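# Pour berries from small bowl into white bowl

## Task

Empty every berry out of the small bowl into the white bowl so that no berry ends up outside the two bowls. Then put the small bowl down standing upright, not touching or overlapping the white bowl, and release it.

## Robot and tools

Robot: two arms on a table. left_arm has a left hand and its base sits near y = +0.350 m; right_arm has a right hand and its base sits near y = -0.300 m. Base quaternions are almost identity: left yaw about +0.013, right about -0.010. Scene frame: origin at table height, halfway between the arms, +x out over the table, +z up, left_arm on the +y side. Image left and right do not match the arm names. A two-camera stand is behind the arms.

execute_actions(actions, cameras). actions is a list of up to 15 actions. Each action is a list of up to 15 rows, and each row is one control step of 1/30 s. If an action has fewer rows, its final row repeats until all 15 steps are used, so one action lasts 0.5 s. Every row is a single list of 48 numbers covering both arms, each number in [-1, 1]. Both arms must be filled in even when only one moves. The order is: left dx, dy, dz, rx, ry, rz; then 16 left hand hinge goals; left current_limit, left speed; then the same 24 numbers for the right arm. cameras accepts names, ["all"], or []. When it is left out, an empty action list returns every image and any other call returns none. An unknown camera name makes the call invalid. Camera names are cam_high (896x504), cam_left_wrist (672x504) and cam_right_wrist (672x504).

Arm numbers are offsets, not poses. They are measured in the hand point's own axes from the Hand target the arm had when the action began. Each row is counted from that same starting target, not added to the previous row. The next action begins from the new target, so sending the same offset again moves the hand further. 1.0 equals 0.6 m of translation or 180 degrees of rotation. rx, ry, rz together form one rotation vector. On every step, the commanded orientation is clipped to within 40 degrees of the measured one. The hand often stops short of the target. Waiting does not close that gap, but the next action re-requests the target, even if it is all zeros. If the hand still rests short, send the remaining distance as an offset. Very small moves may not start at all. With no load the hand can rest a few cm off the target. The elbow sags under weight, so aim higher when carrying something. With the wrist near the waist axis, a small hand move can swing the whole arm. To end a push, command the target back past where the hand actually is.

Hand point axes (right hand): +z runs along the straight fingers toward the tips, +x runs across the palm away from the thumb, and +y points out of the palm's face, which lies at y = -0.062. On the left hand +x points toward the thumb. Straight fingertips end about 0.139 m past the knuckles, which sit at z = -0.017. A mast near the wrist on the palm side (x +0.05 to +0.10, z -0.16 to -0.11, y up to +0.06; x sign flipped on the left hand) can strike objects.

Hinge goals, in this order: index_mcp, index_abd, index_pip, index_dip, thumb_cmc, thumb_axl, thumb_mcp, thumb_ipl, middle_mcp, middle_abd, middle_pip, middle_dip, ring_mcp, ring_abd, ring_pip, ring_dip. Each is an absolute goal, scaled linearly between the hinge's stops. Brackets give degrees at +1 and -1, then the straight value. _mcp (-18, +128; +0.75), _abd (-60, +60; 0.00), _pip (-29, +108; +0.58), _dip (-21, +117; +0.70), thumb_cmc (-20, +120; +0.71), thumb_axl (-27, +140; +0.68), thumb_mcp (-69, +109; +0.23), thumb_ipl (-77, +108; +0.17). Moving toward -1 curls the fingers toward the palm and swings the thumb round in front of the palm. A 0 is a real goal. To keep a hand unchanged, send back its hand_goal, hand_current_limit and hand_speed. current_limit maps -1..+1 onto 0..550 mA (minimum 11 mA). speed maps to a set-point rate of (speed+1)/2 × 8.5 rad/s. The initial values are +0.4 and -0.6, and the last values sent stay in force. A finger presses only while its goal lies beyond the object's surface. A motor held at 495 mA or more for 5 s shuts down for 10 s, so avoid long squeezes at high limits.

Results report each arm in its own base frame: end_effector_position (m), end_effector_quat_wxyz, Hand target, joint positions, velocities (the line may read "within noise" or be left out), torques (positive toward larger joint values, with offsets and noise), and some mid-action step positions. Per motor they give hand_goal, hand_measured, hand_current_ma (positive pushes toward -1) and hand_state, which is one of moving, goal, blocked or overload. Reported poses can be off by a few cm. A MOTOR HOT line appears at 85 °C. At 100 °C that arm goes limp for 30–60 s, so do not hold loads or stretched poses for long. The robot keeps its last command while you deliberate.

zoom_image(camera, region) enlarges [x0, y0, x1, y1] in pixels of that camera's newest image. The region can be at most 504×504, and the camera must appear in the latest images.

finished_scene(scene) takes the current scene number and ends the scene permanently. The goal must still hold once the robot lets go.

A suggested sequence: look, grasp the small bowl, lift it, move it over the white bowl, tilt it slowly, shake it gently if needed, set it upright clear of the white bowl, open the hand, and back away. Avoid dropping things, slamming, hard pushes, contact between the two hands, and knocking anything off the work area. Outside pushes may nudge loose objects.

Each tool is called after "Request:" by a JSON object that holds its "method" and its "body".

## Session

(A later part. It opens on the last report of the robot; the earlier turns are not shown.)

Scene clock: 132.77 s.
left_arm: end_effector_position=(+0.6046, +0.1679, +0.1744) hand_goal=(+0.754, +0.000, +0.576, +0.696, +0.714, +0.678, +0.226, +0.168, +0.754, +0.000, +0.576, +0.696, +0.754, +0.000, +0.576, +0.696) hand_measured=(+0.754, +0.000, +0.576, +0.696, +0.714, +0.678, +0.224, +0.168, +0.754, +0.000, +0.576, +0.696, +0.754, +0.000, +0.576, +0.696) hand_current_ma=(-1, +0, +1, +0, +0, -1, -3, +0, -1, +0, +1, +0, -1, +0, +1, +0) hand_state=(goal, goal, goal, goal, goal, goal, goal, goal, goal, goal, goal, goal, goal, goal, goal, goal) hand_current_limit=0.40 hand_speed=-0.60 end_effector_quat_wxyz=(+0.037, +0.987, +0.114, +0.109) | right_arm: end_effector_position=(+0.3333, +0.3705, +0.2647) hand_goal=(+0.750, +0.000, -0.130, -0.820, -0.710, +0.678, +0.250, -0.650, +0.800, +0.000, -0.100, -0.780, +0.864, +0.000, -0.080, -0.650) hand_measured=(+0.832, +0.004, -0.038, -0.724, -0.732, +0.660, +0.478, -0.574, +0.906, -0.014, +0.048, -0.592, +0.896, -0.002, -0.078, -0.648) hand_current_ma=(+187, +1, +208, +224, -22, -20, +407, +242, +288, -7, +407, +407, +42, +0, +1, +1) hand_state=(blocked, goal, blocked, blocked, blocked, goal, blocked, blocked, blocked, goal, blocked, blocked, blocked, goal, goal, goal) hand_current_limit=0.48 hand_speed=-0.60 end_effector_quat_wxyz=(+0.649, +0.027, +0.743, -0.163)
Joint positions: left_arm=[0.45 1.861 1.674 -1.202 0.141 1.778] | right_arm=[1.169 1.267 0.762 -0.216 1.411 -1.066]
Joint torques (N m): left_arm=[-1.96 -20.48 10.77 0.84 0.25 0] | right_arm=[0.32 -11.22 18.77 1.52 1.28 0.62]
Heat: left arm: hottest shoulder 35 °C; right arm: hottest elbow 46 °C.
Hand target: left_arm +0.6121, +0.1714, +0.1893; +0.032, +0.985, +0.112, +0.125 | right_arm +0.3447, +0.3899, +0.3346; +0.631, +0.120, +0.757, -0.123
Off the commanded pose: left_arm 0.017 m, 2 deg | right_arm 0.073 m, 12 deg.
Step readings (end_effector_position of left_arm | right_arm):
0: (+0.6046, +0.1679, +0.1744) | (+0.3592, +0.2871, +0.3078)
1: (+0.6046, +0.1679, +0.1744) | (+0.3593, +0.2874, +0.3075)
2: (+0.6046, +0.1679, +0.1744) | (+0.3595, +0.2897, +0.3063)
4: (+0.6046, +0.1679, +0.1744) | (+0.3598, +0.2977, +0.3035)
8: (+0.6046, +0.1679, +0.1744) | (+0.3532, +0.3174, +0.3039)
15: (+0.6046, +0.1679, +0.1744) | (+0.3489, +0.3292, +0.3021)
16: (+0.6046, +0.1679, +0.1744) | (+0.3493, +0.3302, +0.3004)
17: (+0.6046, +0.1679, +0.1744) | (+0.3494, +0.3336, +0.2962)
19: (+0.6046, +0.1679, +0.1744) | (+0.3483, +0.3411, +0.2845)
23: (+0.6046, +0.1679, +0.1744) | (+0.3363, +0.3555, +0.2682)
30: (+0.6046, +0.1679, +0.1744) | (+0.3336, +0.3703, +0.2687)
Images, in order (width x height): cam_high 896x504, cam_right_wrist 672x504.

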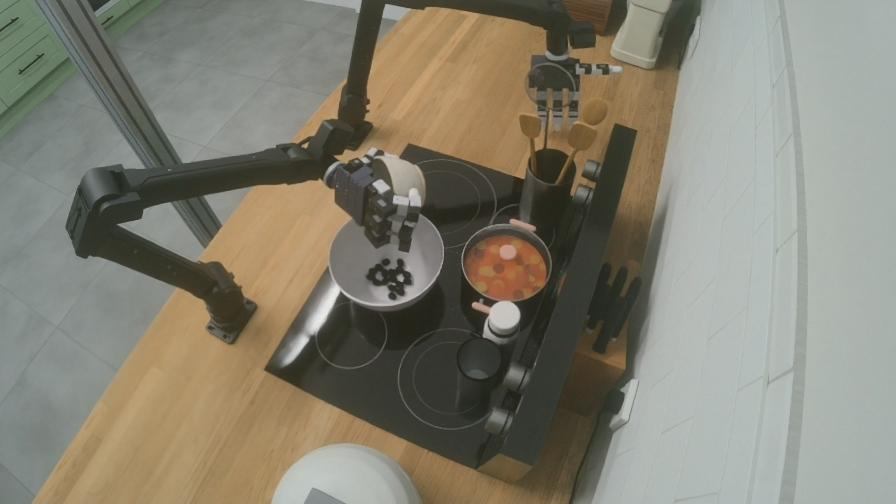

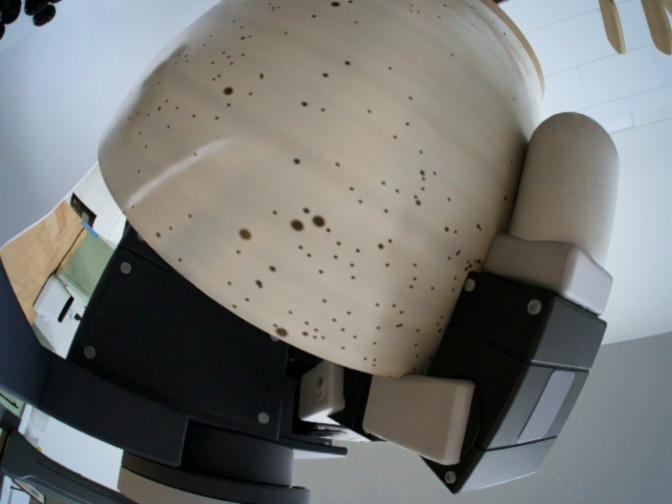

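Request:
{"method": "execute_actions", "body": {"actions": [[[0,0,0,0,0,0,0.754,0,0.576,0.696,0.714,0.678,0.226,0.168,0.754,0,0.576,0.696,0.754,0,0.576,0.696,0.4,-0.6,0.008,0.0673,-0.059,-0.05,0.043,-0.178,0.75,0,-0.13,-0.82,-0.71,0.678,0.25,-0.65,0.8,0,-0.1,-0.78,0.863,0,-0.08,-0.65,0.48,-0.6]]], "cameras": ["cam_high","cam_right_wrist"]}}

Request:
{"method": "zoom_image", "body": {"camera": "cam_high", "region": [310, 80, 470, 300]}}

Scene clock: 134.87 s.
left_arm: end_effector_position=(+0.6046, +0.1679, +0.1744) hand_goal=(+0.754, +0.000, +0.576, +0.696, +0.714, +0.678, +0.226, +0.168, +0.754, +0.000, +0.576, +0.696, +0.754, +0.000, +0.576, +0.696) hand_measured=(+0.754, +0.000, +0.576, +0.696, +0.714, +0.678, +0.224, +0.168, +0.754, +0.000, +0.576, +0.696, +0.754, +0.000, +0.576, +0.696) hand_current_ma=(-1, +0, +1, +0, +0, -1, -3, +0, -1, +0, +1, +0, -1, +0, +1, +0) hand_state=(goal, goal, goal, goal, goal, goal, goal, goal, goal, goal, goal, goal, goal, goal, goal, goal) hand_current_limit=0.40 hand_speed=-0.60 end_effector_quat_wxyz=(+0.037, +0.987, +0.114, +0.109) | right_arm: end_effector_position=(+0.3123, +0.4168, +0.2725) hand_goal=(+0.750, +0.000, -0.130, -0.820, -0.710, +0.678, +0.250, -0.650, +0.800, +0.000, -0.100, -0.780, +0.864, +0.000, -0.080, -0.650) hand_measured=(+0.832, +0.004, -0.038, -0.724, -0.728, +0.660, +0.478, -0.574, +0.906, -0.014, +0.048, -0.592, +0.890, -0.002, -0.078, -0.648) hand_current_ma=(+187, +1, +208, +224, -17, -20, +407, +242, +288, -7, +407, +407, +31, +0, +0, +1) hand_state=(blocked, goal, blocked, blocked, goal, goal, blocked, blocked, blocked, goal, blocked, blocked, blocked, goal, goal, goal) hand_current_limit=0.48 hand_speed=-0.60 end_effector_quat_wxyz=(+0.517, -0.201, +0.793, -0.252)
Joint positions: left_arm=[0.45 1.861 1.674 -1.202 0.141 1.778] | right_arm=[1.19 1.318 1.104 -0.906 1.185 -1.184]
Joint torques (N m): left_arm=[-2.32 -20.54 10.73 0.81 0.25 0] | right_arm=[0.44 -11.52 19.34 1.06 1.61 0.49]
Heat: left arm: hottest shoulder 35 °C; right arm: hottest elbow 47 °C.
Hand target: left_arm +0.6121, +0.1714, +0.1893; +0.032, +0.985, +0.112, +0.125 | right_arm +0.3249, +0.4400, +0.3347; +0.528, -0.134, +0.808, -0.225
Off the commanded pose: left_arm 0.017 m, 2 deg | right_arm 0.067 m, 8 deg.
Step readings (end_effector_position of left_arm | right_arm):
0: (+0.6046, +0.1679, +0.1744) | (+0.3333, +0.3705, +0.2647)
1: (+0.6046, +0.1679, +0.1744) | (+0.3332, +0.3711, +0.2643)
2: (+0.6046, +0.1679, +0.1744) | (+0.3321, +0.3744, +0.2612)
4: (+0.6046, +0.1679, +0.1744) | (+0.3268, +0.3845, +0.2519)
8: (+0.6046, +0.1679, +0.1744) | (+0.3142, +0.4022, +0.2533)
15: (+0.6046, +0.1679, +0.1744) | (+0.3101, +0.4126, +0.2843)
Images, in order (width x height): cam_high 896x504, cam_right_wrist 672x504.

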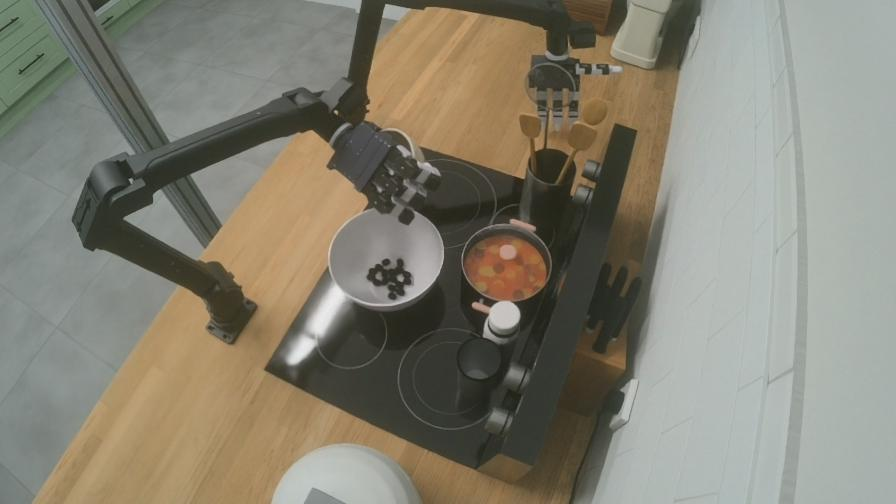

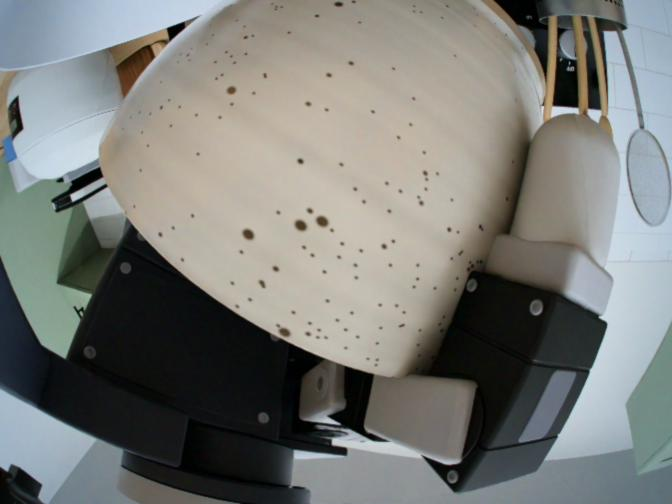

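Scaled by 2.291 from the camera's 896x504 image, which has a finer 1280x720 frame.

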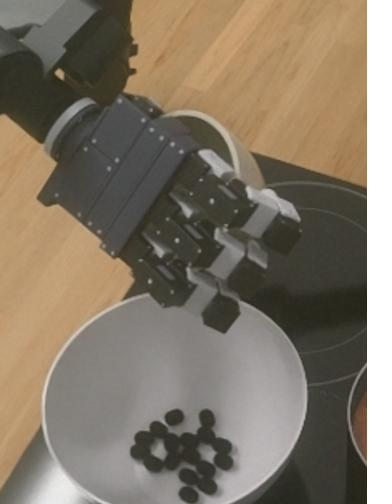

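Request:
{"method": "execute_actions", "body": {"actions": [[[0,0,0,0,0,0,0.754,0,0.576,0.696,0.714,0.678,0.226,0.168,0.754,0,0.576,0.696,0.754,0,0.576,0.696,0.4,-0.6,-0.0177,0.0753,-0.0462,-0.0616,0.0087,-0.1696,0.75,0,-0.13,-0.82,-0.71,0.678,0.25,-0.65,0.8,0,-0.1,-0.78,0.863,0,-0.08,-0.65,0.48,-0.6]],[[0,0,0,0,0,0,0.754,0,0.576,0.696,0.714,0.678,0.226,0.168,0.754,0,0.576,0.696,0.754,0,0.576,0.696,0.4,-0.6,-0.0262,0.0992,0.006,-0.0616,0.0087,-0.1696,0.75,0,-0.13,-0.82,-0.71,0.678,0.25,-0.65,0.8,0,-0.1,-0.78,0.863,0,-0.08,-0.65,0.48,-0.6]]], "cameras": ["cam_high","cam_right_wrist"]}}

Request:
{"method": "zoom_image", "body": {"camera": "cam_high", "region": [330, 80, 490, 300]}}

Scene clock: 138.77 s.
left_arm: end_effector_position=(+0.6046, +0.1679, +0.1744) hand_goal=(+0.754, +0.000, +0.576, +0.696, +0.714, +0.678, +0.226, +0.168, +0.754, +0.000, +0.576, +0.696, +0.754, +0.000, +0.576, +0.696) hand_measured=(+0.754, +0.000, +0.576, +0.696, +0.714, +0.678, +0.224, +0.168, +0.754, +0.000, +0.576, +0.696, +0.754, +0.000, +0.576, +0.696) hand_current_ma=(-1, +0, +1, +0, +0, -1, -3, +0, -1, +0, +1, +0, -1, +0, +1, +0) hand_state=(goal, goal, goal, goal, goal, goal, goal, goal, goal, goal, goal, goal, goal, goal, goal, goal) hand_current_limit=0.40 hand_speed=-0.60 end_effector_quat_wxyz=(+0.037, +0.987, +0.114, +0.109) | right_arm: end_effector_position=(+0.2783, +0.5191, +0.2383) hand_goal=(+0.750, +0.000, -0.130, -0.820, -0.710, +0.678, +0.250, -0.650, +0.800, +0.000, -0.100, -0.780, +0.864, +0.000, -0.080, -0.650) hand_measured=(+0.832, +0.008, -0.038, -0.728, -0.702, +0.656, +0.478, -0.574, +0.896, -0.010, +0.048, -0.592, +0.866, -0.002, -0.078, -0.648) hand_current_ma=(+187, +4, +208, +206, +5, -29, +407, +242, +247, -5, +407, +407, +0, +0, +0, +1) hand_state=(blocked, goal, blocked, blocked, goal, blocked, blocked, blocked, blocked, goal, blocked, blocked, goal, goal, goal, goal) hand_current_limit=0.48 hand_speed=-0.60 end_effector_quat_wxyz=(-0.252, +0.630, -0.659, +0.325)
Joint positions: left_arm=[0.45 1.861 1.674 -1.202 0.141 1.778] | right_arm=[1.195 1.746 1.742 -1.316 0.819 -2.01]
Joint torques (N m): left_arm=[-2.14 -20.66 10.73 0.81 0.25 0.01] | right_arm=[-0.26 -19.6 18.66 0.34 1.14 -0.1]
Heat: left arm: hottest shoulder 35 °C; right arm: hottest elbow 50 °C.
Hand target: left_arm +0.6121, +0.1714, +0.1893; +0.032, +0.985, +0.112, +0.125 | right_arm +0.2918, +0.5349, +0.2894; -0.286, +0.612, -0.668, +0.312
Off the commanded pose: left_arm 0.017 m, 2 deg | right_arm 0.055 m, 5 deg.
Step readings (end_effector_position of left_arm | right_arm):
0: (+0.6046, +0.1679, +0.1744) | (+0.3123, +0.4168, +0.2725)
1: (+0.6046, +0.1679, +0.1744) | (+0.3120, +0.4170, +0.2725)
2: (+0.6046, +0.1679, +0.1744) | (+0.3092, +0.4189, +0.2703)
4: (+0.6046, +0.1679, +0.1744) | (+0.3037, +0.4260, +0.2666)
8: (+0.6046, +0.1679, +0.1744) | (+0.2982, +0.4547, +0.2741)
15: (+0.6046, +0.1679, +0.1744) | (+0.2944, +0.4715, +0.2828)
16: (+0.6046, +0.1679, +0.1744) | (+0.2935, +0.4715, +0.2820)
17: (+0.6046, +0.1679, +0.1744) | (+0.2900, +0.4733, +0.2793)
19: (+0.6046, +0.1679, +0.1744) | (+0.2857, +0.4827, +0.2739)
23: (+0.6046, +0.1679, +0.1744) | (+0.2853, +0.5155, +0.2584)
30: (+0.6046, +0.1679, +0.1744) | (+0.2785, +0.5199, +0.2265)
Images, in order (width x height): cam_high 896x504, cam_right_wrist 672x504.

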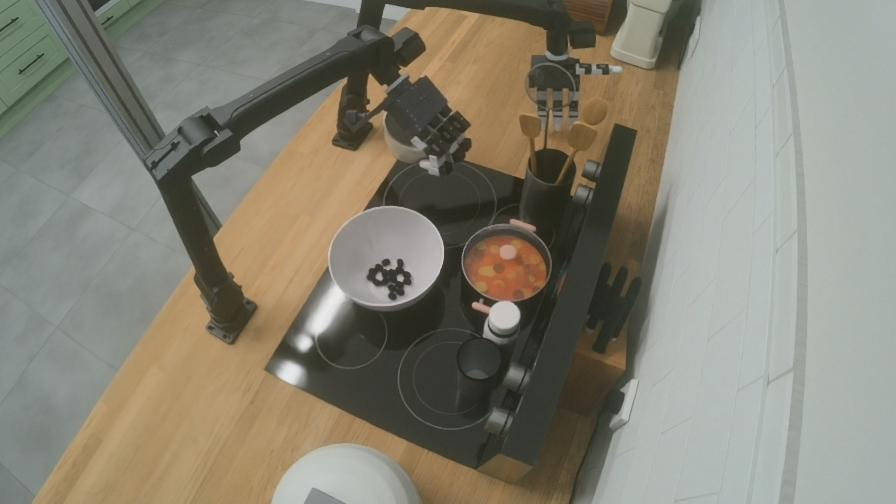

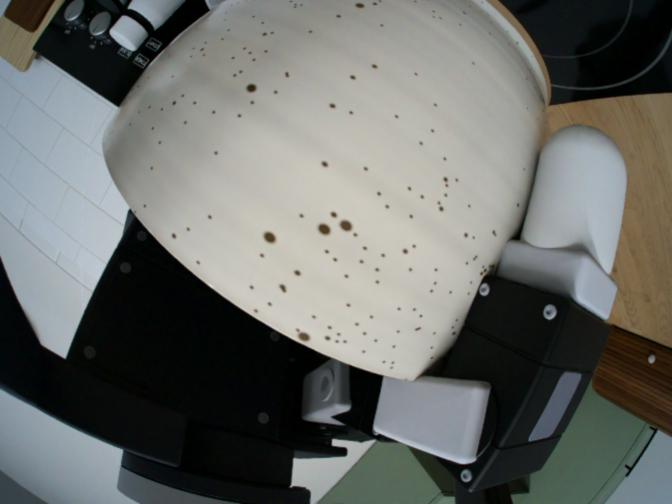

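Scaled by 2.291 from the camera's 896x504 image, which has a finer 1280x720 frame.

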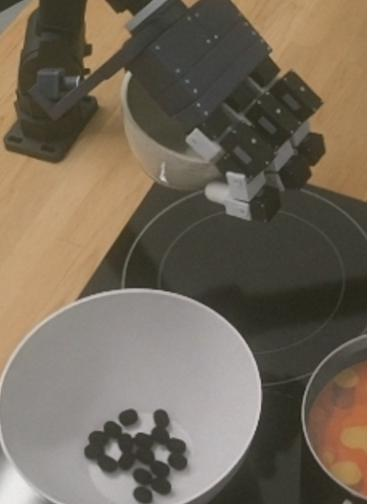

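Request:
{"method": "zoom_image", "body": {"camera": "cam_high", "region": [370, 90, 480, 190]}}

Scaled by 4.582 from the camera's 896x504 image, which has a finer 1280x720 frame.

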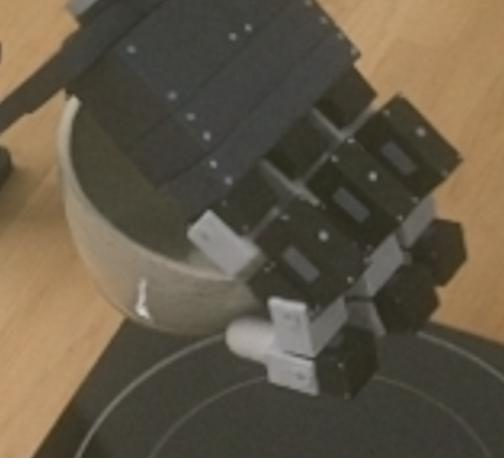

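Request:
{"method": "execute_actions", "body": {"actions": [[[0,0,0,0,0,0,0.754,0,0.576,0.696,0.714,0.678,0.226,0.168,0.754,0,0.576,0.696,0.754,0,0.576,0.696,0.4,-0.6,0.0122,0.1313,0.1028,0,0,0,0.75,0,-0.13,-0.82,-0.71,0.678,0.25,-0.65,0.8,0,-0.1,-0.78,0.863,0,-0.08,-0.65,0.48,-0.6]]], "cameras": ["cam_high","cam_right_wrist"]}}

Request:
{"method": "zoom_image", "body": {"camera": "cam_high", "region": [370, 110, 480, 220]}}

Scene clock: 141.10 s.
left_arm: end_effector_position=(+0.6046, +0.1679, +0.1744) hand_goal=(+0.754, +0.000, +0.576, +0.696, +0.714, +0.678, +0.226, +0.168, +0.754, +0.000, +0.576, +0.696, +0.754, +0.000, +0.576, +0.696) hand_measured=(+0.754, +0.000, +0.576, +0.696, +0.714, +0.678, +0.224, +0.168, +0.754, +0.000, +0.576, +0.696, +0.754, +0.000, +0.576, +0.696) hand_current_ma=(-1, +0, +1, +0, +0, -1, -3, +0, -1, +0, +1, +0, -1, +0, +1, +0) hand_state=(goal, goal, goal, goal, goal, goal, goal, goal, goal, goal, goal, goal, goal, goal, goal, goal) hand_current_limit=0.40 hand_speed=-0.60 end_effector_quat_wxyz=(+0.037, +0.987, +0.114, +0.109) | right_arm: end_effector_position=(+0.2794, +0.5240, +0.1660) hand_goal=(+0.750, +0.000, -0.130, -0.820, -0.710, +0.678, +0.250, -0.650, +0.800, +0.000, -0.100, -0.780, +0.864, +0.000, -0.080, -0.650) hand_measured=(+0.832, +0.010, -0.038, -0.730, -0.700, +0.656, +0.478, -0.574, +0.896, -0.010, +0.048, -0.592, +0.866, -0.002, -0.078, -0.648) hand_current_ma=(+187, +4, +208, +204, +7, -30, +407, +242, +247, -5, +407, +407, +0, +0, +0, +1) hand_state=(blocked, goal, blocked, blocked, goal, blocked, blocked, blocked, blocked, goal, blocked, blocked, goal, goal, goal, goal) hand_current_limit=0.48 hand_speed=-0.60 end_effector_quat_wxyz=(-0.263, +0.624, -0.664, +0.318)
Joint positions: left_arm=[0.45 1.861 1.674 -1.202 0.141 1.778] | right_arm=[1.195 1.76 1.568 -1.102 0.815 -2.005]
Joint torques (N m): left_arm=[-2.14 -20.48 10.71 0.87 0.26 0.01] | right_arm=[-0.15 -20.54 12.12 1.29 1.22 -0.07]
Heat: left arm: hottest shoulder 35 °C; right arm: hottest elbow 50 °C.
Hand target: left_arm +0.6121, +0.1714, +0.1893; +0.032, +0.985, +0.112, +0.125 | right_arm +0.2878, +0.5280, +0.1895; -0.286, +0.612, -0.668, +0.312
Off the commanded pose: left_arm 0.017 m, 2 deg | right_arm 0.025 m, 3 deg.
Step readings (end_effector_position of left_arm | right_arm):
0: (+0.6046, +0.1679, +0.1744) | (+0.2783, +0.5191, +0.2383)
1: (+0.6046, +0.1679, +0.1744) | (+0.2783, +0.5191, +0.2383)
2: (+0.6046, +0.1679, +0.1744) | (+0.2788, +0.5204, +0.2380)
4: (+0.6046, +0.1679, +0.1744) | (+0.2817, +0.5267, +0.2320)
8: (+0.6046, +0.1679, +0.1744) | (+0.2813, +0.5270, +0.1995)
15: (+0.6046, +0.1679, +0.1744) | (+0.2781, +0.5206, +0.1652)
Images, in order (width x height): cam_high 896x504, cam_right_wrist 672x504.

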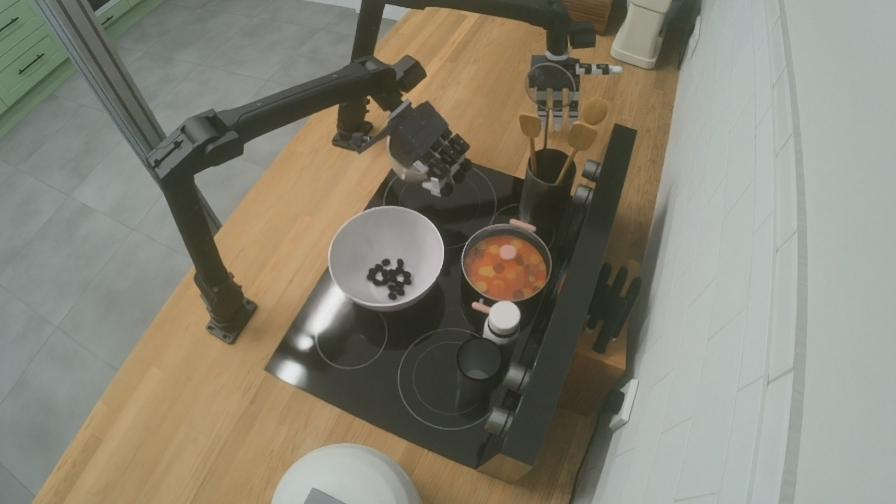

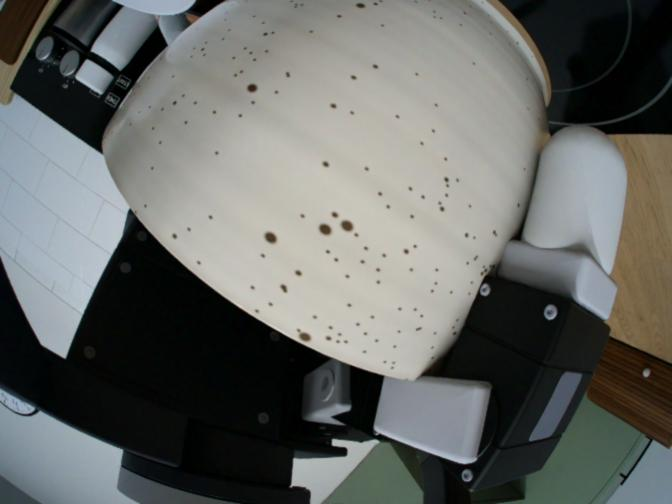

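Scaled by 4.582 from the camera's 896x504 image, which has a finer 1280x720 frame.

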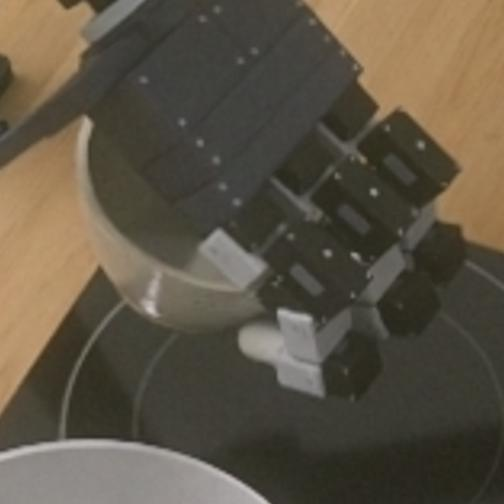

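Request:
{"method": "execute_actions", "body": {"actions": [[[0,0,0,0,0,0,0.754,0,0.576,0.696,0.714,0.678,0.226,0.168,0.754,0,0.576,0.696,0.754,0,0.576,0.696,0.4,-0.6,0,0.045,0.0375,0,0,0,0.75,0,-0.13,-0.82,-0.71,0.678,0.25,-0.65,0.8,0,-0.1,-0.78,0.863,0,-0.08,-0.65,0.48,-0.6],[0,0,0,0,0,0,0.754,0,0.576,0.696,0.714,0.678,0.226,0.168,0.754,0,0.576,0.696,0.754,0,0.576,0.696,0.4,-0.6,0,0.0894,0.075,0,0,0,0.75,0,-0.13,-0.82,-0.71,0.678,0.25,-0.65,0.8,0,-0.1,-0.78,0.863,0,-0.08,-0.65,0.48,-0.6]]], "cameras": ["cam_high"]}}

Scene clock: 143.97 s.
left_arm: end_effector_position=(+0.6046, +0.1679, +0.1744) hand_goal=(+0.754, +0.000, +0.576, +0.696, +0.714, +0.678, +0.226, +0.168, +0.754, +0.000, +0.576, +0.696, +0.754, +0.000, +0.576, +0.696) hand_measured=(+0.754, +0.000, +0.576, +0.696, +0.714, +0.678, +0.224, +0.168, +0.754, +0.000, +0.576, +0.696, +0.754, +0.000, +0.576, +0.696) hand_current_ma=(-1, +0, +1, +0, +0, -1, -3, +0, -1, +0, +1, +0, -1, +0, +1, +0) hand_state=(goal, goal, goal, goal, goal, goal, goal, goal, goal, goal, goal, goal, goal, goal, goal, goal) hand_current_limit=0.40 hand_speed=-0.60 end_effector_quat_wxyz=(+0.037, +0.987, +0.114, +0.109) | right_arm: end_effector_position=(+0.2787, +0.5221, +0.0998) hand_goal=(+0.750, +0.000, -0.130, -0.820, -0.710, +0.678, +0.250, -0.650, +0.800, +0.000, -0.100, -0.780, +0.864, +0.000, -0.080, -0.650) hand_measured=(+0.832, +0.010, -0.038, -0.730, -0.700, +0.656, +0.478, -0.574, +0.896, -0.010, +0.048, -0.592, +0.864, -0.002, -0.078, -0.648) hand_current_ma=(+187, +4, +208, +204, +7, -30, +407, +242, +247, -4, +407, +407, +0, +0, +0, +1) hand_state=(blocked, goal, blocked, blocked, goal, blocked, blocked, blocked, blocked, goal, blocked, blocked, goal, goal, goal, goal) hand_current_limit=0.48 hand_speed=-0.60 end_effector_quat_wxyz=(-0.266, +0.623, -0.664, +0.317)
Joint positions: left_arm=[0.45 1.861 1.674 -1.202 0.141 1.778] | right_arm=[1.195 1.798 1.44 -0.929 0.816 -2.006]
Joint torques (N m): left_arm=[-2.08 -20.48 10.74 0.85 0.27 0] | right_arm=[-0.21 -20.07 11.63 1.32 1.19 -0.08]
Heat: left arm: hottest shoulder 35 °C; right arm: hottest elbow 49 °C.
Hand target: left_arm +0.6121, +0.1714, +0.1893; +0.032, +0.985, +0.112, +0.125 | right_arm +0.2879, +0.5280, +0.1194; -0.286, +0.612, -0.668, +0.312
Off the commanded pose: left_arm 0.017 m, 2 deg | right_arm 0.023 m, 3 deg.
Step readings (end_effector_position of left_arm | right_arm):
0: (+0.6046, +0.1679, +0.1744) | (+0.2794, +0.5240, +0.1660)
1: (+0.6046, +0.1679, +0.1744) | (+0.2795, +0.5242, +0.1660)
2: (+0.6046, +0.1679, +0.1744) | (+0.2798, +0.5248, +0.1650)
4: (+0.6046, +0.1679, +0.1744) | (+0.2818, +0.5281, +0.1584)
8: (+0.6046, +0.1679, +0.1744) | (+0.2803, +0.5244, +0.1312)
15: (+0.6046, +0.1679, +0.1744) | (+0.2778, +0.5196, +0.0994)
Images, in order (width x height): cam_high 896x504.

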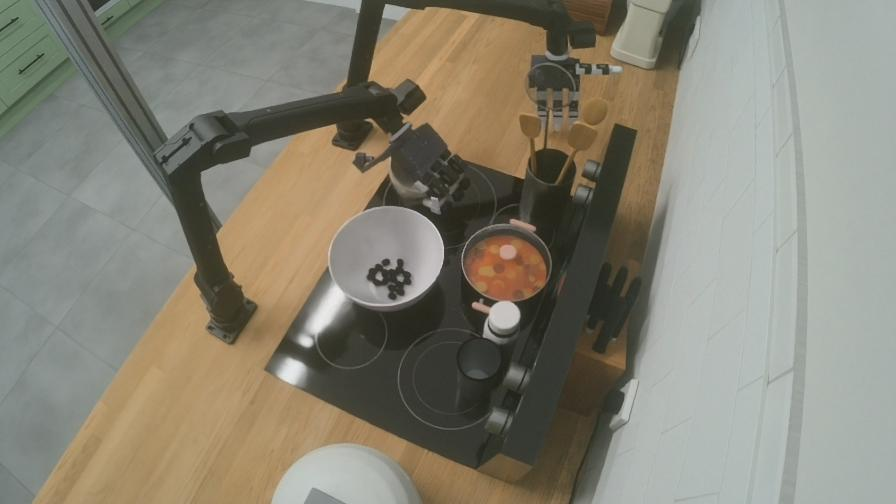

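Request:
{"method": "zoom_image", "body": {"camera": "cam_high", "region": [360, 100, 520, 220]}}

Request:
{"method": "execute_actions", "body": {"actions": [[[0,0,0,0,0,0,0.754,0,0.576,0.696,0.714,0.678,0.226,0.168,0.754,0,0.576,0.696,0.754,0,0.576,0.696,0.4,-0.6,0,0.025,0.0215,0,0,0,0.75,0,-0.13,-0.82,-0.71,0.678,0.25,-0.65,0.8,0,-0.1,-0.78,0.863,0,-0.08,-0.65,0.48,-0.6],[0,0,0,0,0,0,0.754,0,0.576,0.696,0.714,0.678,0.226,0.168,0.754,0,0.576,0.696,0.754,0,0.576,0.696,0.4,-0.6,0,0.0511,0.0429,0,0,0,0.75,0,-0.13,-0.82,-0.71,0.678,0.25,-0.65,0.8,0,-0.1,-0.78,0.863,0,-0.08,-0.65,0.48,-0.6]]], "cameras": ["cam_high","cam_right_wrist"]}}

Scaled by 3.150 from the camera's 896x504 image, which has a finer 1280x720 frame.

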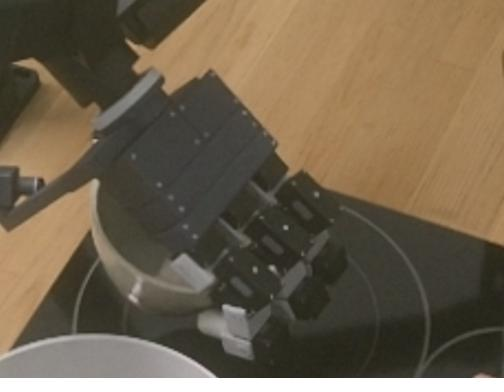

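Scene clock: 145.57 s.
left_arm: end_effector_position=(+0.6046, +0.1679, +0.1744) hand_goal=(+0.754, +0.000, +0.576, +0.696, +0.714, +0.678, +0.226, +0.168, +0.754, +0.000, +0.576, +0.696, +0.754, +0.000, +0.576, +0.696) hand_measured=(+0.754, +0.000, +0.576, +0.696, +0.714, +0.678, +0.224, +0.168, +0.754, +0.000, +0.576, +0.696, +0.754, +0.000, +0.576, +0.696) hand_current_ma=(-1, +0, +1, +0, +0, -1, -3, +0, -1, +0, +1, +0, -1, +0, +1, +0) hand_state=(goal, goal, goal, goal, goal, goal, goal, goal, goal, goal, goal, goal, goal, goal, goal, goal) hand_current_limit=0.40 hand_speed=-0.60 end_effector_quat_wxyz=(+0.037, +0.987, +0.114, +0.109) | right_arm: end_effector_position=(+0.2791, +0.5229, +0.0672) hand_goal=(+0.750, +0.000, -0.130, -0.820, -0.710, +0.678, +0.250, -0.650, +0.800, +0.000, -0.100, -0.780, +0.864, +0.000, -0.080, -0.650) hand_measured=(+0.832, +0.010, -0.038, -0.730, -0.700, +0.656, +0.478, -0.574, +0.896, -0.010, +0.048, -0.592, +0.864, -0.002, -0.078, -0.648) hand_current_ma=(+187, +4, +208, +204, +7, -30, +407, +242, +247, -4, +407, +407, +0, +0, +0, +1) hand_state=(blocked, goal, blocked, blocked, goal, blocked, blocked, blocked, blocked, goal, blocked, blocked, goal, goal, goal, goal) hand_current_limit=0.48 hand_speed=-0.60 end_effector_quat_wxyz=(-0.271, +0.621, -0.665, +0.314)
Joint positions: left_arm=[0.45 1.861 1.674 -1.202 0.141 1.778] | right_arm=[1.195 1.827 1.386 -0.833 0.816 -2.007]
Joint torques (N m): left_arm=[-2.37 -20.6 10.67 0.88 0.27 0.01] | right_arm=[-0.21 -19.25 10.93 1.39 1.17 -0.07]
Heat: left arm: hottest shoulder 35 °C; right arm: hottest elbow 49 °C.
Hand target: left_arm +0.6121, +0.1714, +0.1893; +0.032, +0.985, +0.112, +0.125 | right_arm +0.2880, +0.5280, +0.0794; -0.286, +0.612, -0.668, +0.312
Off the commanded pose: left_arm 0.017 m, 2 deg | right_arm 0.016 m, 2 deg.
Step readings (end_effector_position of left_arm | right_arm):
0: (+0.6046, +0.1679, +0.1744) | (+0.2787, +0.5221, +0.0998)
1: (+0.6046, +0.1679, +0.1744) | (+0.2788, +0.5222, +0.0998)
2: (+0.6046, +0.1679, +0.1744) | (+0.2790, +0.5227, +0.0997)
4: (+0.6046, +0.1679, +0.1744) | (+0.2802, +0.5255, +0.0975)
8: (+0.6046, +0.1679, +0.1744) | (+0.2805, +0.5262, +0.0863)
15: (+0.6046, +0.1679, +0.1744) | (+0.2789, +0.5222, +0.0679)
Images, in order (width x height): cam_high 896x504, cam_right_wrist 672x504.

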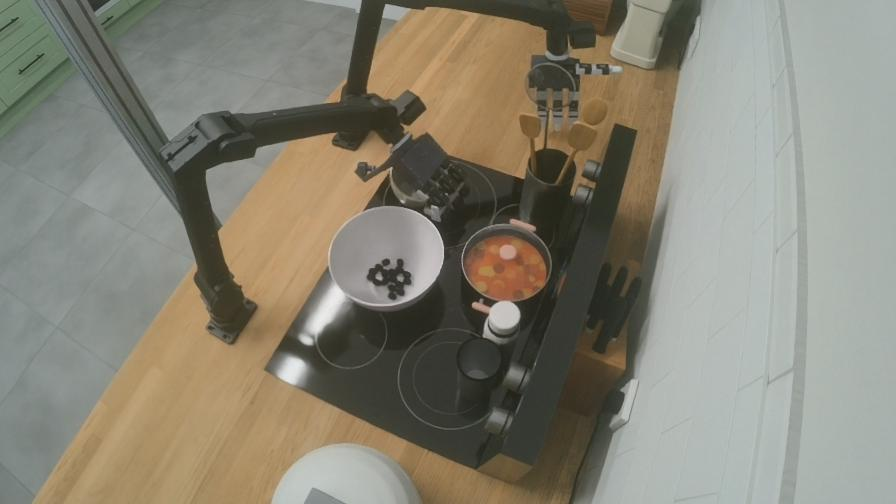

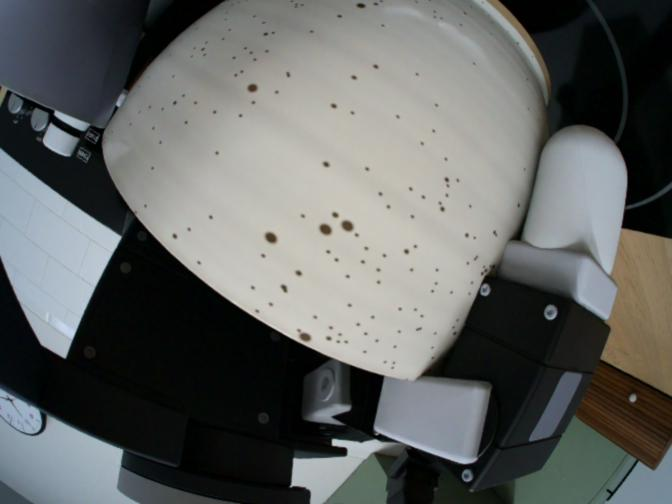

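Request:
{"method": "zoom_image", "body": {"camera": "cam_high", "region": [360, 120, 500, 225]}}

Scaled by 3.600 from the camera's 896x504 image, which has a finer 1280x720 frame.

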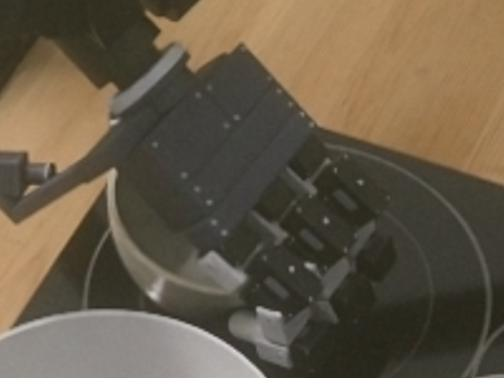

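Request:
{"method": "execute_actions", "body": {"actions": [[[0,0,0,0,0,0,0.754,0,0.576,0.696,0.714,0.678,0.226,0.168,0.754,0,0.576,0.696,0.754,0,0.576,0.696,0.4,-0.6,-0.025,0.014,0.009,0,0,0,0.75,0,-0.13,-0.82,-0.71,0.678,0.25,-0.65,0.8,0,-0.1,-0.78,0.863,0,-0.08,-0.65,0.48,-0.6],[0,0,0,0,0,0,0.754,0,0.576,0.696,0.714,0.678,0.226,0.168,0.754,0,0.576,0.696,0.754,0,0.576,0.696,0.4,-0.6,-0.0498,0.0283,0.0181,0,0,0,0.75,0,-0.13,-0.82,-0.71,0.678,0.25,-0.65,0.8,0,-0.1,-0.78,0.863,0,-0.08,-0.65,0.48,-0.6]]], "cameras": ["cam_high","cam_left_wrist"]}}

Request:
{"method": "zoom_image", "body": {"camera": "cam_high", "region": [360, 120, 500, 225]}}

Scene clock: 148.50 s.
left_arm: end_effector_position=(+0.6046, +0.1679, +0.1744) hand_goal=(+0.754, +0.000, +0.576, +0.696, +0.714, +0.678, +0.226, +0.168, +0.754, +0.000, +0.576, +0.696, +0.754, +0.000, +0.576, +0.696) hand_measured=(+0.754, +0.000, +0.576, +0.696, +0.714, +0.678, +0.224, +0.168, +0.754, +0.000, +0.576, +0.696, +0.754, +0.000, +0.576, +0.696) hand_current_ma=(-1, +0, +1, +0, +0, -1, -3, +0, -1, +0, +1, +0, -1, +0, +1, +0) hand_state=(goal, goal, goal, goal, goal, goal, goal, goal, goal, goal, goal, goal, goal, goal, goal, goal) hand_current_limit=0.40 hand_speed=-0.60 end_effector_quat_wxyz=(+0.037, +0.987, +0.114, +0.109) | right_arm: end_effector_position=(+0.2787, +0.5267, +0.0414) hand_goal=(+0.750, +0.000, -0.130, -0.820, -0.710, +0.678, +0.250, -0.650, +0.800, +0.000, -0.100, -0.780, +0.864, +0.000, -0.080, -0.650) hand_measured=(+0.832, +0.008, -0.044, -0.742, -0.694, +0.654, +0.498, -0.580, +0.896, -0.008, +0.042, -0.606, +0.864, -0.002, -0.078, -0.648) hand_current_ma=(+187, +3, +185, +158, +13, -32, +407, +214, +240, -3, +407, +407, +0, +0, +0, +1) hand_state=(blocked, goal, blocked, blocked, goal, blocked, blocked, blocked, blocked, goal, blocked, blocked, goal, goal, goal, goal) hand_current_limit=0.48 hand_speed=-0.60 end_effector_quat_wxyz=(-0.260, +0.624, -0.662, +0.325)
Joint positions: left_arm=[0.45 1.861 1.674 -1.202 0.141 1.778] | right_arm=[1.201 1.883 1.398 -0.828 0.828 -1.995]
Joint torques (N m): left_arm=[-2.26 -20.66 10.74 0.81 0.26 0] | right_arm=[0.79 -17.38 15.79 0.88 0.93 0.07]
Heat: left arm: hottest shoulder 35 °C; right arm: hottest elbow 49 °C.
Hand target: left_arm +0.6121, +0.1714, +0.1893; +0.032, +0.985, +0.112, +0.125 | right_arm +0.2880, +0.5581, +0.0595; -0.286, +0.612, -0.668, +0.312
Off the commanded pose: left_arm 0.017 m, 2 deg | right_arm 0.037 m, 4 deg.
Step readings (end_effector_position of left_arm | right_arm):
0: (+0.6046, +0.1679, +0.1744) | (+0.2791, +0.5229, +0.0672)
1: (+0.6046, +0.1679, +0.1744) | (+0.2791, +0.5229, +0.0672)
2: (+0.6046, +0.1679, +0.1744) | (+0.2791, +0.5228, +0.0668)
4: (+0.6046, +0.1679, +0.1744) | (+0.2795, +0.5226, +0.0637)
8: (+0.6046, +0.1679, +0.1744) | (+0.2787, +0.5208, +0.0430)
15: (+0.6046, +0.1679, +0.1744) | (+0.2787, +0.5267, +0.0414)
Images, in order (width x height): cam_high 896x504, cam_left_wrist 672x504.

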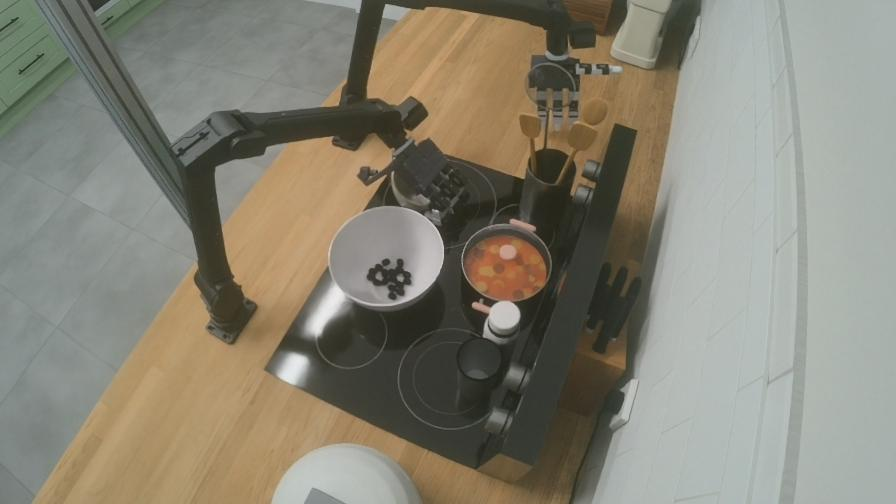

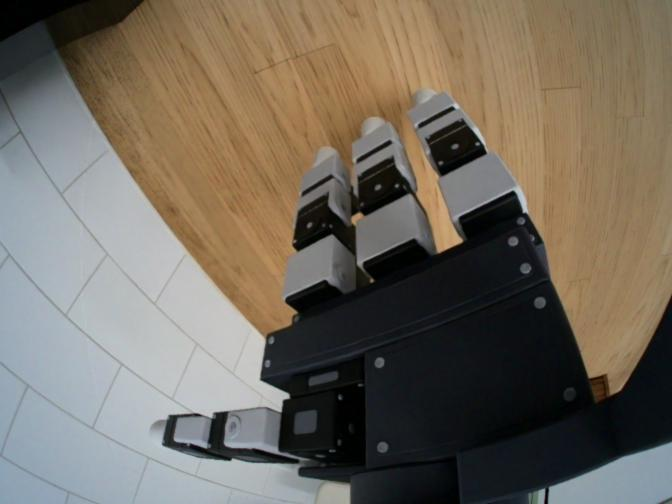

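Scaled by 3.600 from the camera's 896x504 image, which has a finer 1280x720 frame.

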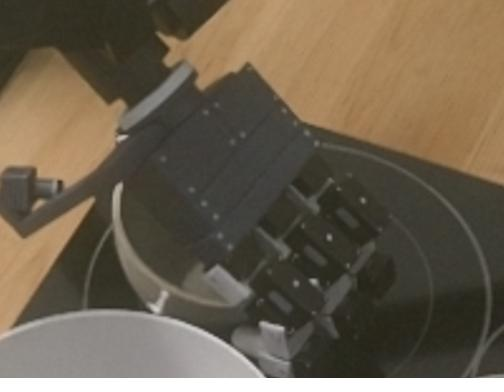

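Request:
{"method": "execute_actions", "body": {"actions": [[[0,0,0,0,0,0,0.754,0,0.576,0.696,0.714,0.678,0.226,0.168,0.754,0,0.576,0.696,0.754,0,0.576,0.696,0.4,-0.6,0,-0.0255,-0.0214,0,0,0,0.75,0,-0.13,-0.82,-0.71,0.678,0.25,-0.65,0.8,0,-0.1,-0.78,0.863,0,-0.08,-0.65,0.48,-0.6]]], "cameras": ["cam_high","cam_right_wrist"]}}

Request:
{"method": "zoom_image", "body": {"camera": "cam_high", "region": [360, 120, 500, 225]}}

Scene clock: 150.80 s.
left_arm: end_effector_position=(+0.6046, +0.1679, +0.1744) hand_goal=(+0.754, +0.000, +0.576, +0.696, +0.714, +0.678, +0.226, +0.168, +0.754, +0.000, +0.576, +0.696, +0.754, +0.000, +0.576, +0.696) hand_measured=(+0.754, +0.000, +0.576, +0.696, +0.714, +0.678, +0.224, +0.168, +0.754, +0.000, +0.576, +0.696, +0.754, +0.000, +0.576, +0.696) hand_current_ma=(-1, +0, +1, +0, +0, -1, -3, +0, -1, +0, +1, +0, -1, +0, +1, +0) hand_state=(goal, goal, goal, goal, goal, goal, goal, goal, goal, goal, goal, goal, goal, goal, goal, goal) hand_current_limit=0.40 hand_speed=-0.60 end_effector_quat_wxyz=(+0.037, +0.987, +0.114, +0.109) | right_arm: end_effector_position=(+0.2766, +0.5231, +0.0423) hand_goal=(+0.750, +0.000, -0.130, -0.820, -0.710, +0.678, +0.250, -0.650, +0.800, +0.000, -0.100, -0.780, +0.864, +0.000, -0.080, -0.650) hand_measured=(+0.832, +0.008, -0.044, -0.742, -0.694, +0.654, +0.498, -0.580, +0.894, -0.008, +0.042, -0.606, +0.864, -0.002, -0.078, -0.648) hand_current_ma=(+188, +3, +185, +158, +13, -32, +407, +214, +239, -3, +407, +407, +0, +0, +0, +1) hand_state=(blocked, goal, blocked, blocked, goal, blocked, blocked, blocked, blocked, goal, blocked, blocked, goal, goal, goal, goal) hand_current_limit=0.48 hand_speed=-0.60 end_effector_quat_wxyz=(-0.251, +0.628, -0.660, +0.327)
Joint positions: left_arm=[0.45 1.861 1.674 -1.202 0.141 1.778] | right_arm=[1.201 1.883 1.404 -0.856 0.824 -1.993]
Joint torques (N m): left_arm=[-2.14 -20.6 10.74 0.81 0.27 0.01] | right_arm=[0.79 -19.37 16.99 0.21 1.08 0.03]
Heat: left arm: hottest shoulder 35 °C; right arm: hottest elbow 49 °C.
Hand target: left_arm +0.6121, +0.1714, +0.1893; +0.032, +0.985, +0.112, +0.125 | right_arm +0.2879, +0.5581, +0.0794; -0.286, +0.612, -0.668, +0.312
Off the commanded pose: left_arm 0.017 m, 2 deg | right_arm 0.052 m, 5 deg.
Step readings (end_effector_position of left_arm | right_arm):
0: (+0.6046, +0.1679, +0.1744) | (+0.2787, +0.5267, +0.0414)
1: (+0.6046, +0.1679, +0.1744) | (+0.2787, +0.5267, +0.0414)
2: (+0.6046, +0.1679, +0.1744) | (+0.2788, +0.5270, +0.0417)
4: (+0.6046, +0.1679, +0.1744) | (+0.2785, +0.5265, +0.0421)
8: (+0.6046, +0.1679, +0.1744) | (+0.2772, +0.5246, +0.0423)
15: (+0.6046, +0.1679, +0.1744) | (+0.2767, +0.5234, +0.0423)
Images, in order (width x height): cam_high 896x504, cam_right_wrist 672x504.

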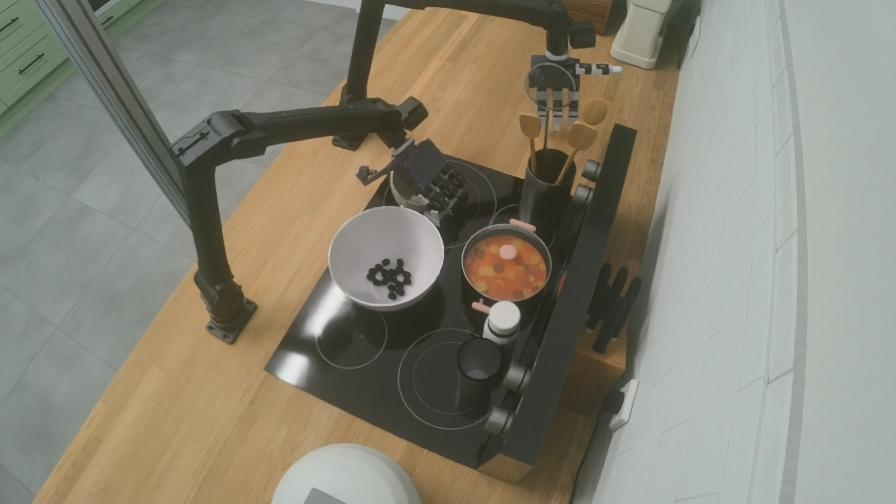

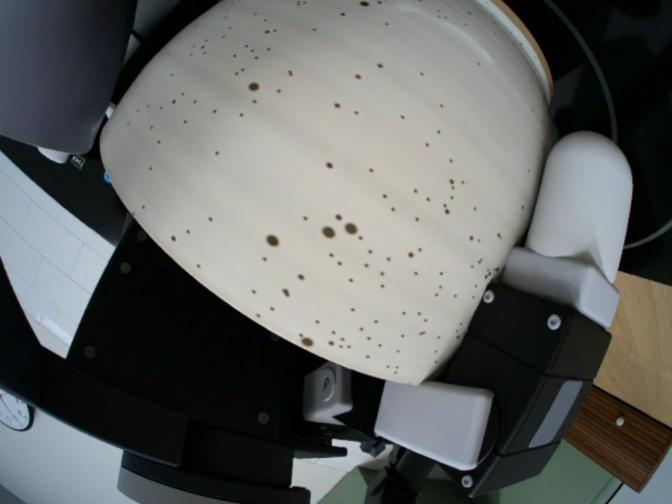

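Scaled by 3.600 from the camera's 896x504 image, which has a finer 1280x720 frame.

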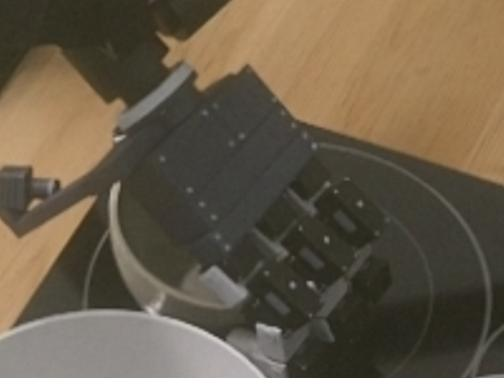

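Request:
{"method": "zoom_image", "body": {"camera": "cam_high", "region": [300, 50, 460, 170]}}

Scaled by 3.150 from the camera's 896x504 image, which has a finer 1280x720 frame.

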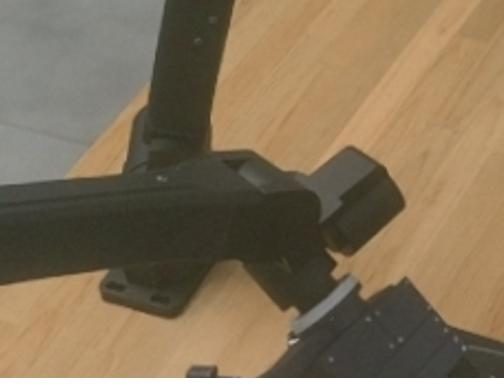

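Request:
{"method": "execute_actions", "body": {"actions": [[[0,0,0,0,0,0,0.754,0,0.576,0.696,0.714,0.678,0.226,0.168,0.754,0,0.576,0.696,0.754,0,0.576,0.696,0.4,-0.6,0,-0.0255,-0.0214,0,0,0,0.75,0,-0.13,-0.82,-0.71,0.678,0.25,-0.65,0.8,0,-0.1,-0.78,0.863,0,-0.08,-0.65,0.48,-0.6]]], "cameras": ["cam_high"]}}

Request:
{"method": "zoom_image", "body": {"camera": "cam_high", "region": [360, 120, 500, 225]}}

Scene clock: 153.90 s.
left_arm: end_effector_position=(+0.6046, +0.1679, +0.1744) hand_goal=(+0.754, +0.000, +0.576, +0.696, +0.714, +0.678, +0.226, +0.168, +0.754, +0.000, +0.576, +0.696, +0.754, +0.000, +0.576, +0.696) hand_measured=(+0.754, +0.000, +0.576, +0.696, +0.714, +0.678, +0.224, +0.168, +0.754, +0.000, +0.576, +0.696, +0.754, +0.000, +0.576, +0.696) hand_current_ma=(-1, +0, +1, +0, +0, -1, -3, +0, -1, +0, +1, +0, -1, +0, +1, +0) hand_state=(goal, goal, goal, goal, goal, goal, goal, goal, goal, goal, goal, goal, goal, goal, goal, goal) hand_current_limit=0.40 hand_speed=-0.60 end_effector_quat_wxyz=(+0.037, +0.987, +0.114, +0.109) | right_arm: end_effector_position=(+0.2756, +0.5214, +0.0490) hand_goal=(+0.750, +0.000, -0.130, -0.820, -0.710, +0.678, +0.250, -0.650, +0.800, +0.000, -0.100, -0.780, +0.864, +0.000, -0.080, -0.650) hand_measured=(+0.832, +0.008, -0.044, -0.742, -0.694, +0.654, +0.498, -0.580, +0.894, -0.008, +0.042, -0.606, +0.864, -0.002, -0.078, -0.648) hand_current_ma=(+188, +3, +185, +158, +13, -32, +407, +214, +239, -3, +407, +407, +0, +0, +0, +1) hand_state=(blocked, goal, blocked, blocked, goal, blocked, blocked, blocked, blocked, goal, blocked, blocked, goal, goal, goal, goal) hand_current_limit=0.48 hand_speed=-0.60 end_effector_quat_wxyz=(-0.241, +0.632, -0.658, +0.331)
Joint positions: left_arm=[0.45 1.861 1.674 -1.202 0.141 1.778] | right_arm=[1.201 1.883 1.427 -0.903 0.823 -1.993]
Joint torques (N m): left_arm=[-2.37 -20.72 10.7 0.85 0.27 0.01] | right_arm=[0.85 -21.36 17.22 0.23 1.14 0.03]
Heat: left arm: hottest shoulder 35 °C; right arm: hottest elbow 48 °C.
Hand target: left_arm +0.6121, +0.1714, +0.1893; +0.032, +0.985, +0.112, +0.125 | right_arm +0.2880, +0.5580, +0.0994; -0.286, +0.612, -0.668, +0.312
Off the commanded pose: left_arm 0.017 m, 2 deg | right_arm 0.064 m, 6 deg.
Step readings (end_effector_position of left_arm | right_arm):
0: (+0.6046, +0.1679, +0.1744) | (+0.2766, +0.5231, +0.0423)
1: (+0.6046, +0.1679, +0.1744) | (+0.2765, +0.5231, +0.0423)
2: (+0.6046, +0.1679, +0.1744) | (+0.2764, +0.5229, +0.0427)
4: (+0.6046, +0.1679, +0.1744) | (+0.2757, +0.5214, +0.0436)
8: (+0.6046, +0.1679, +0.1744) | (+0.2754, +0.5207, +0.0464)
15: (+0.6046, +0.1679, +0.1744) | (+0.2758, +0.5218, +0.0491)
Images, in order (width x height): cam_high 896x504.

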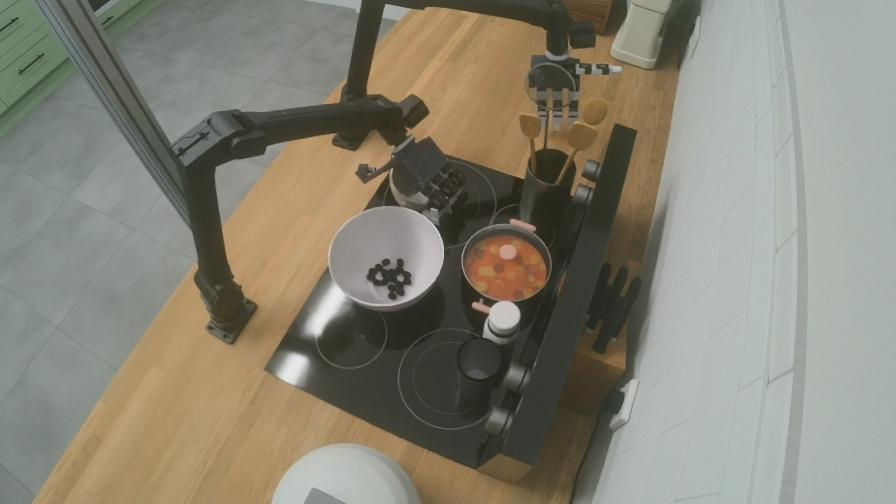

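Scaled by 3.600 from the camera's 896x504 image, which has a finer 1280x720 frame.

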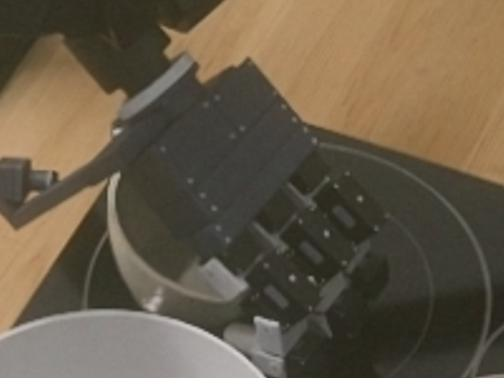

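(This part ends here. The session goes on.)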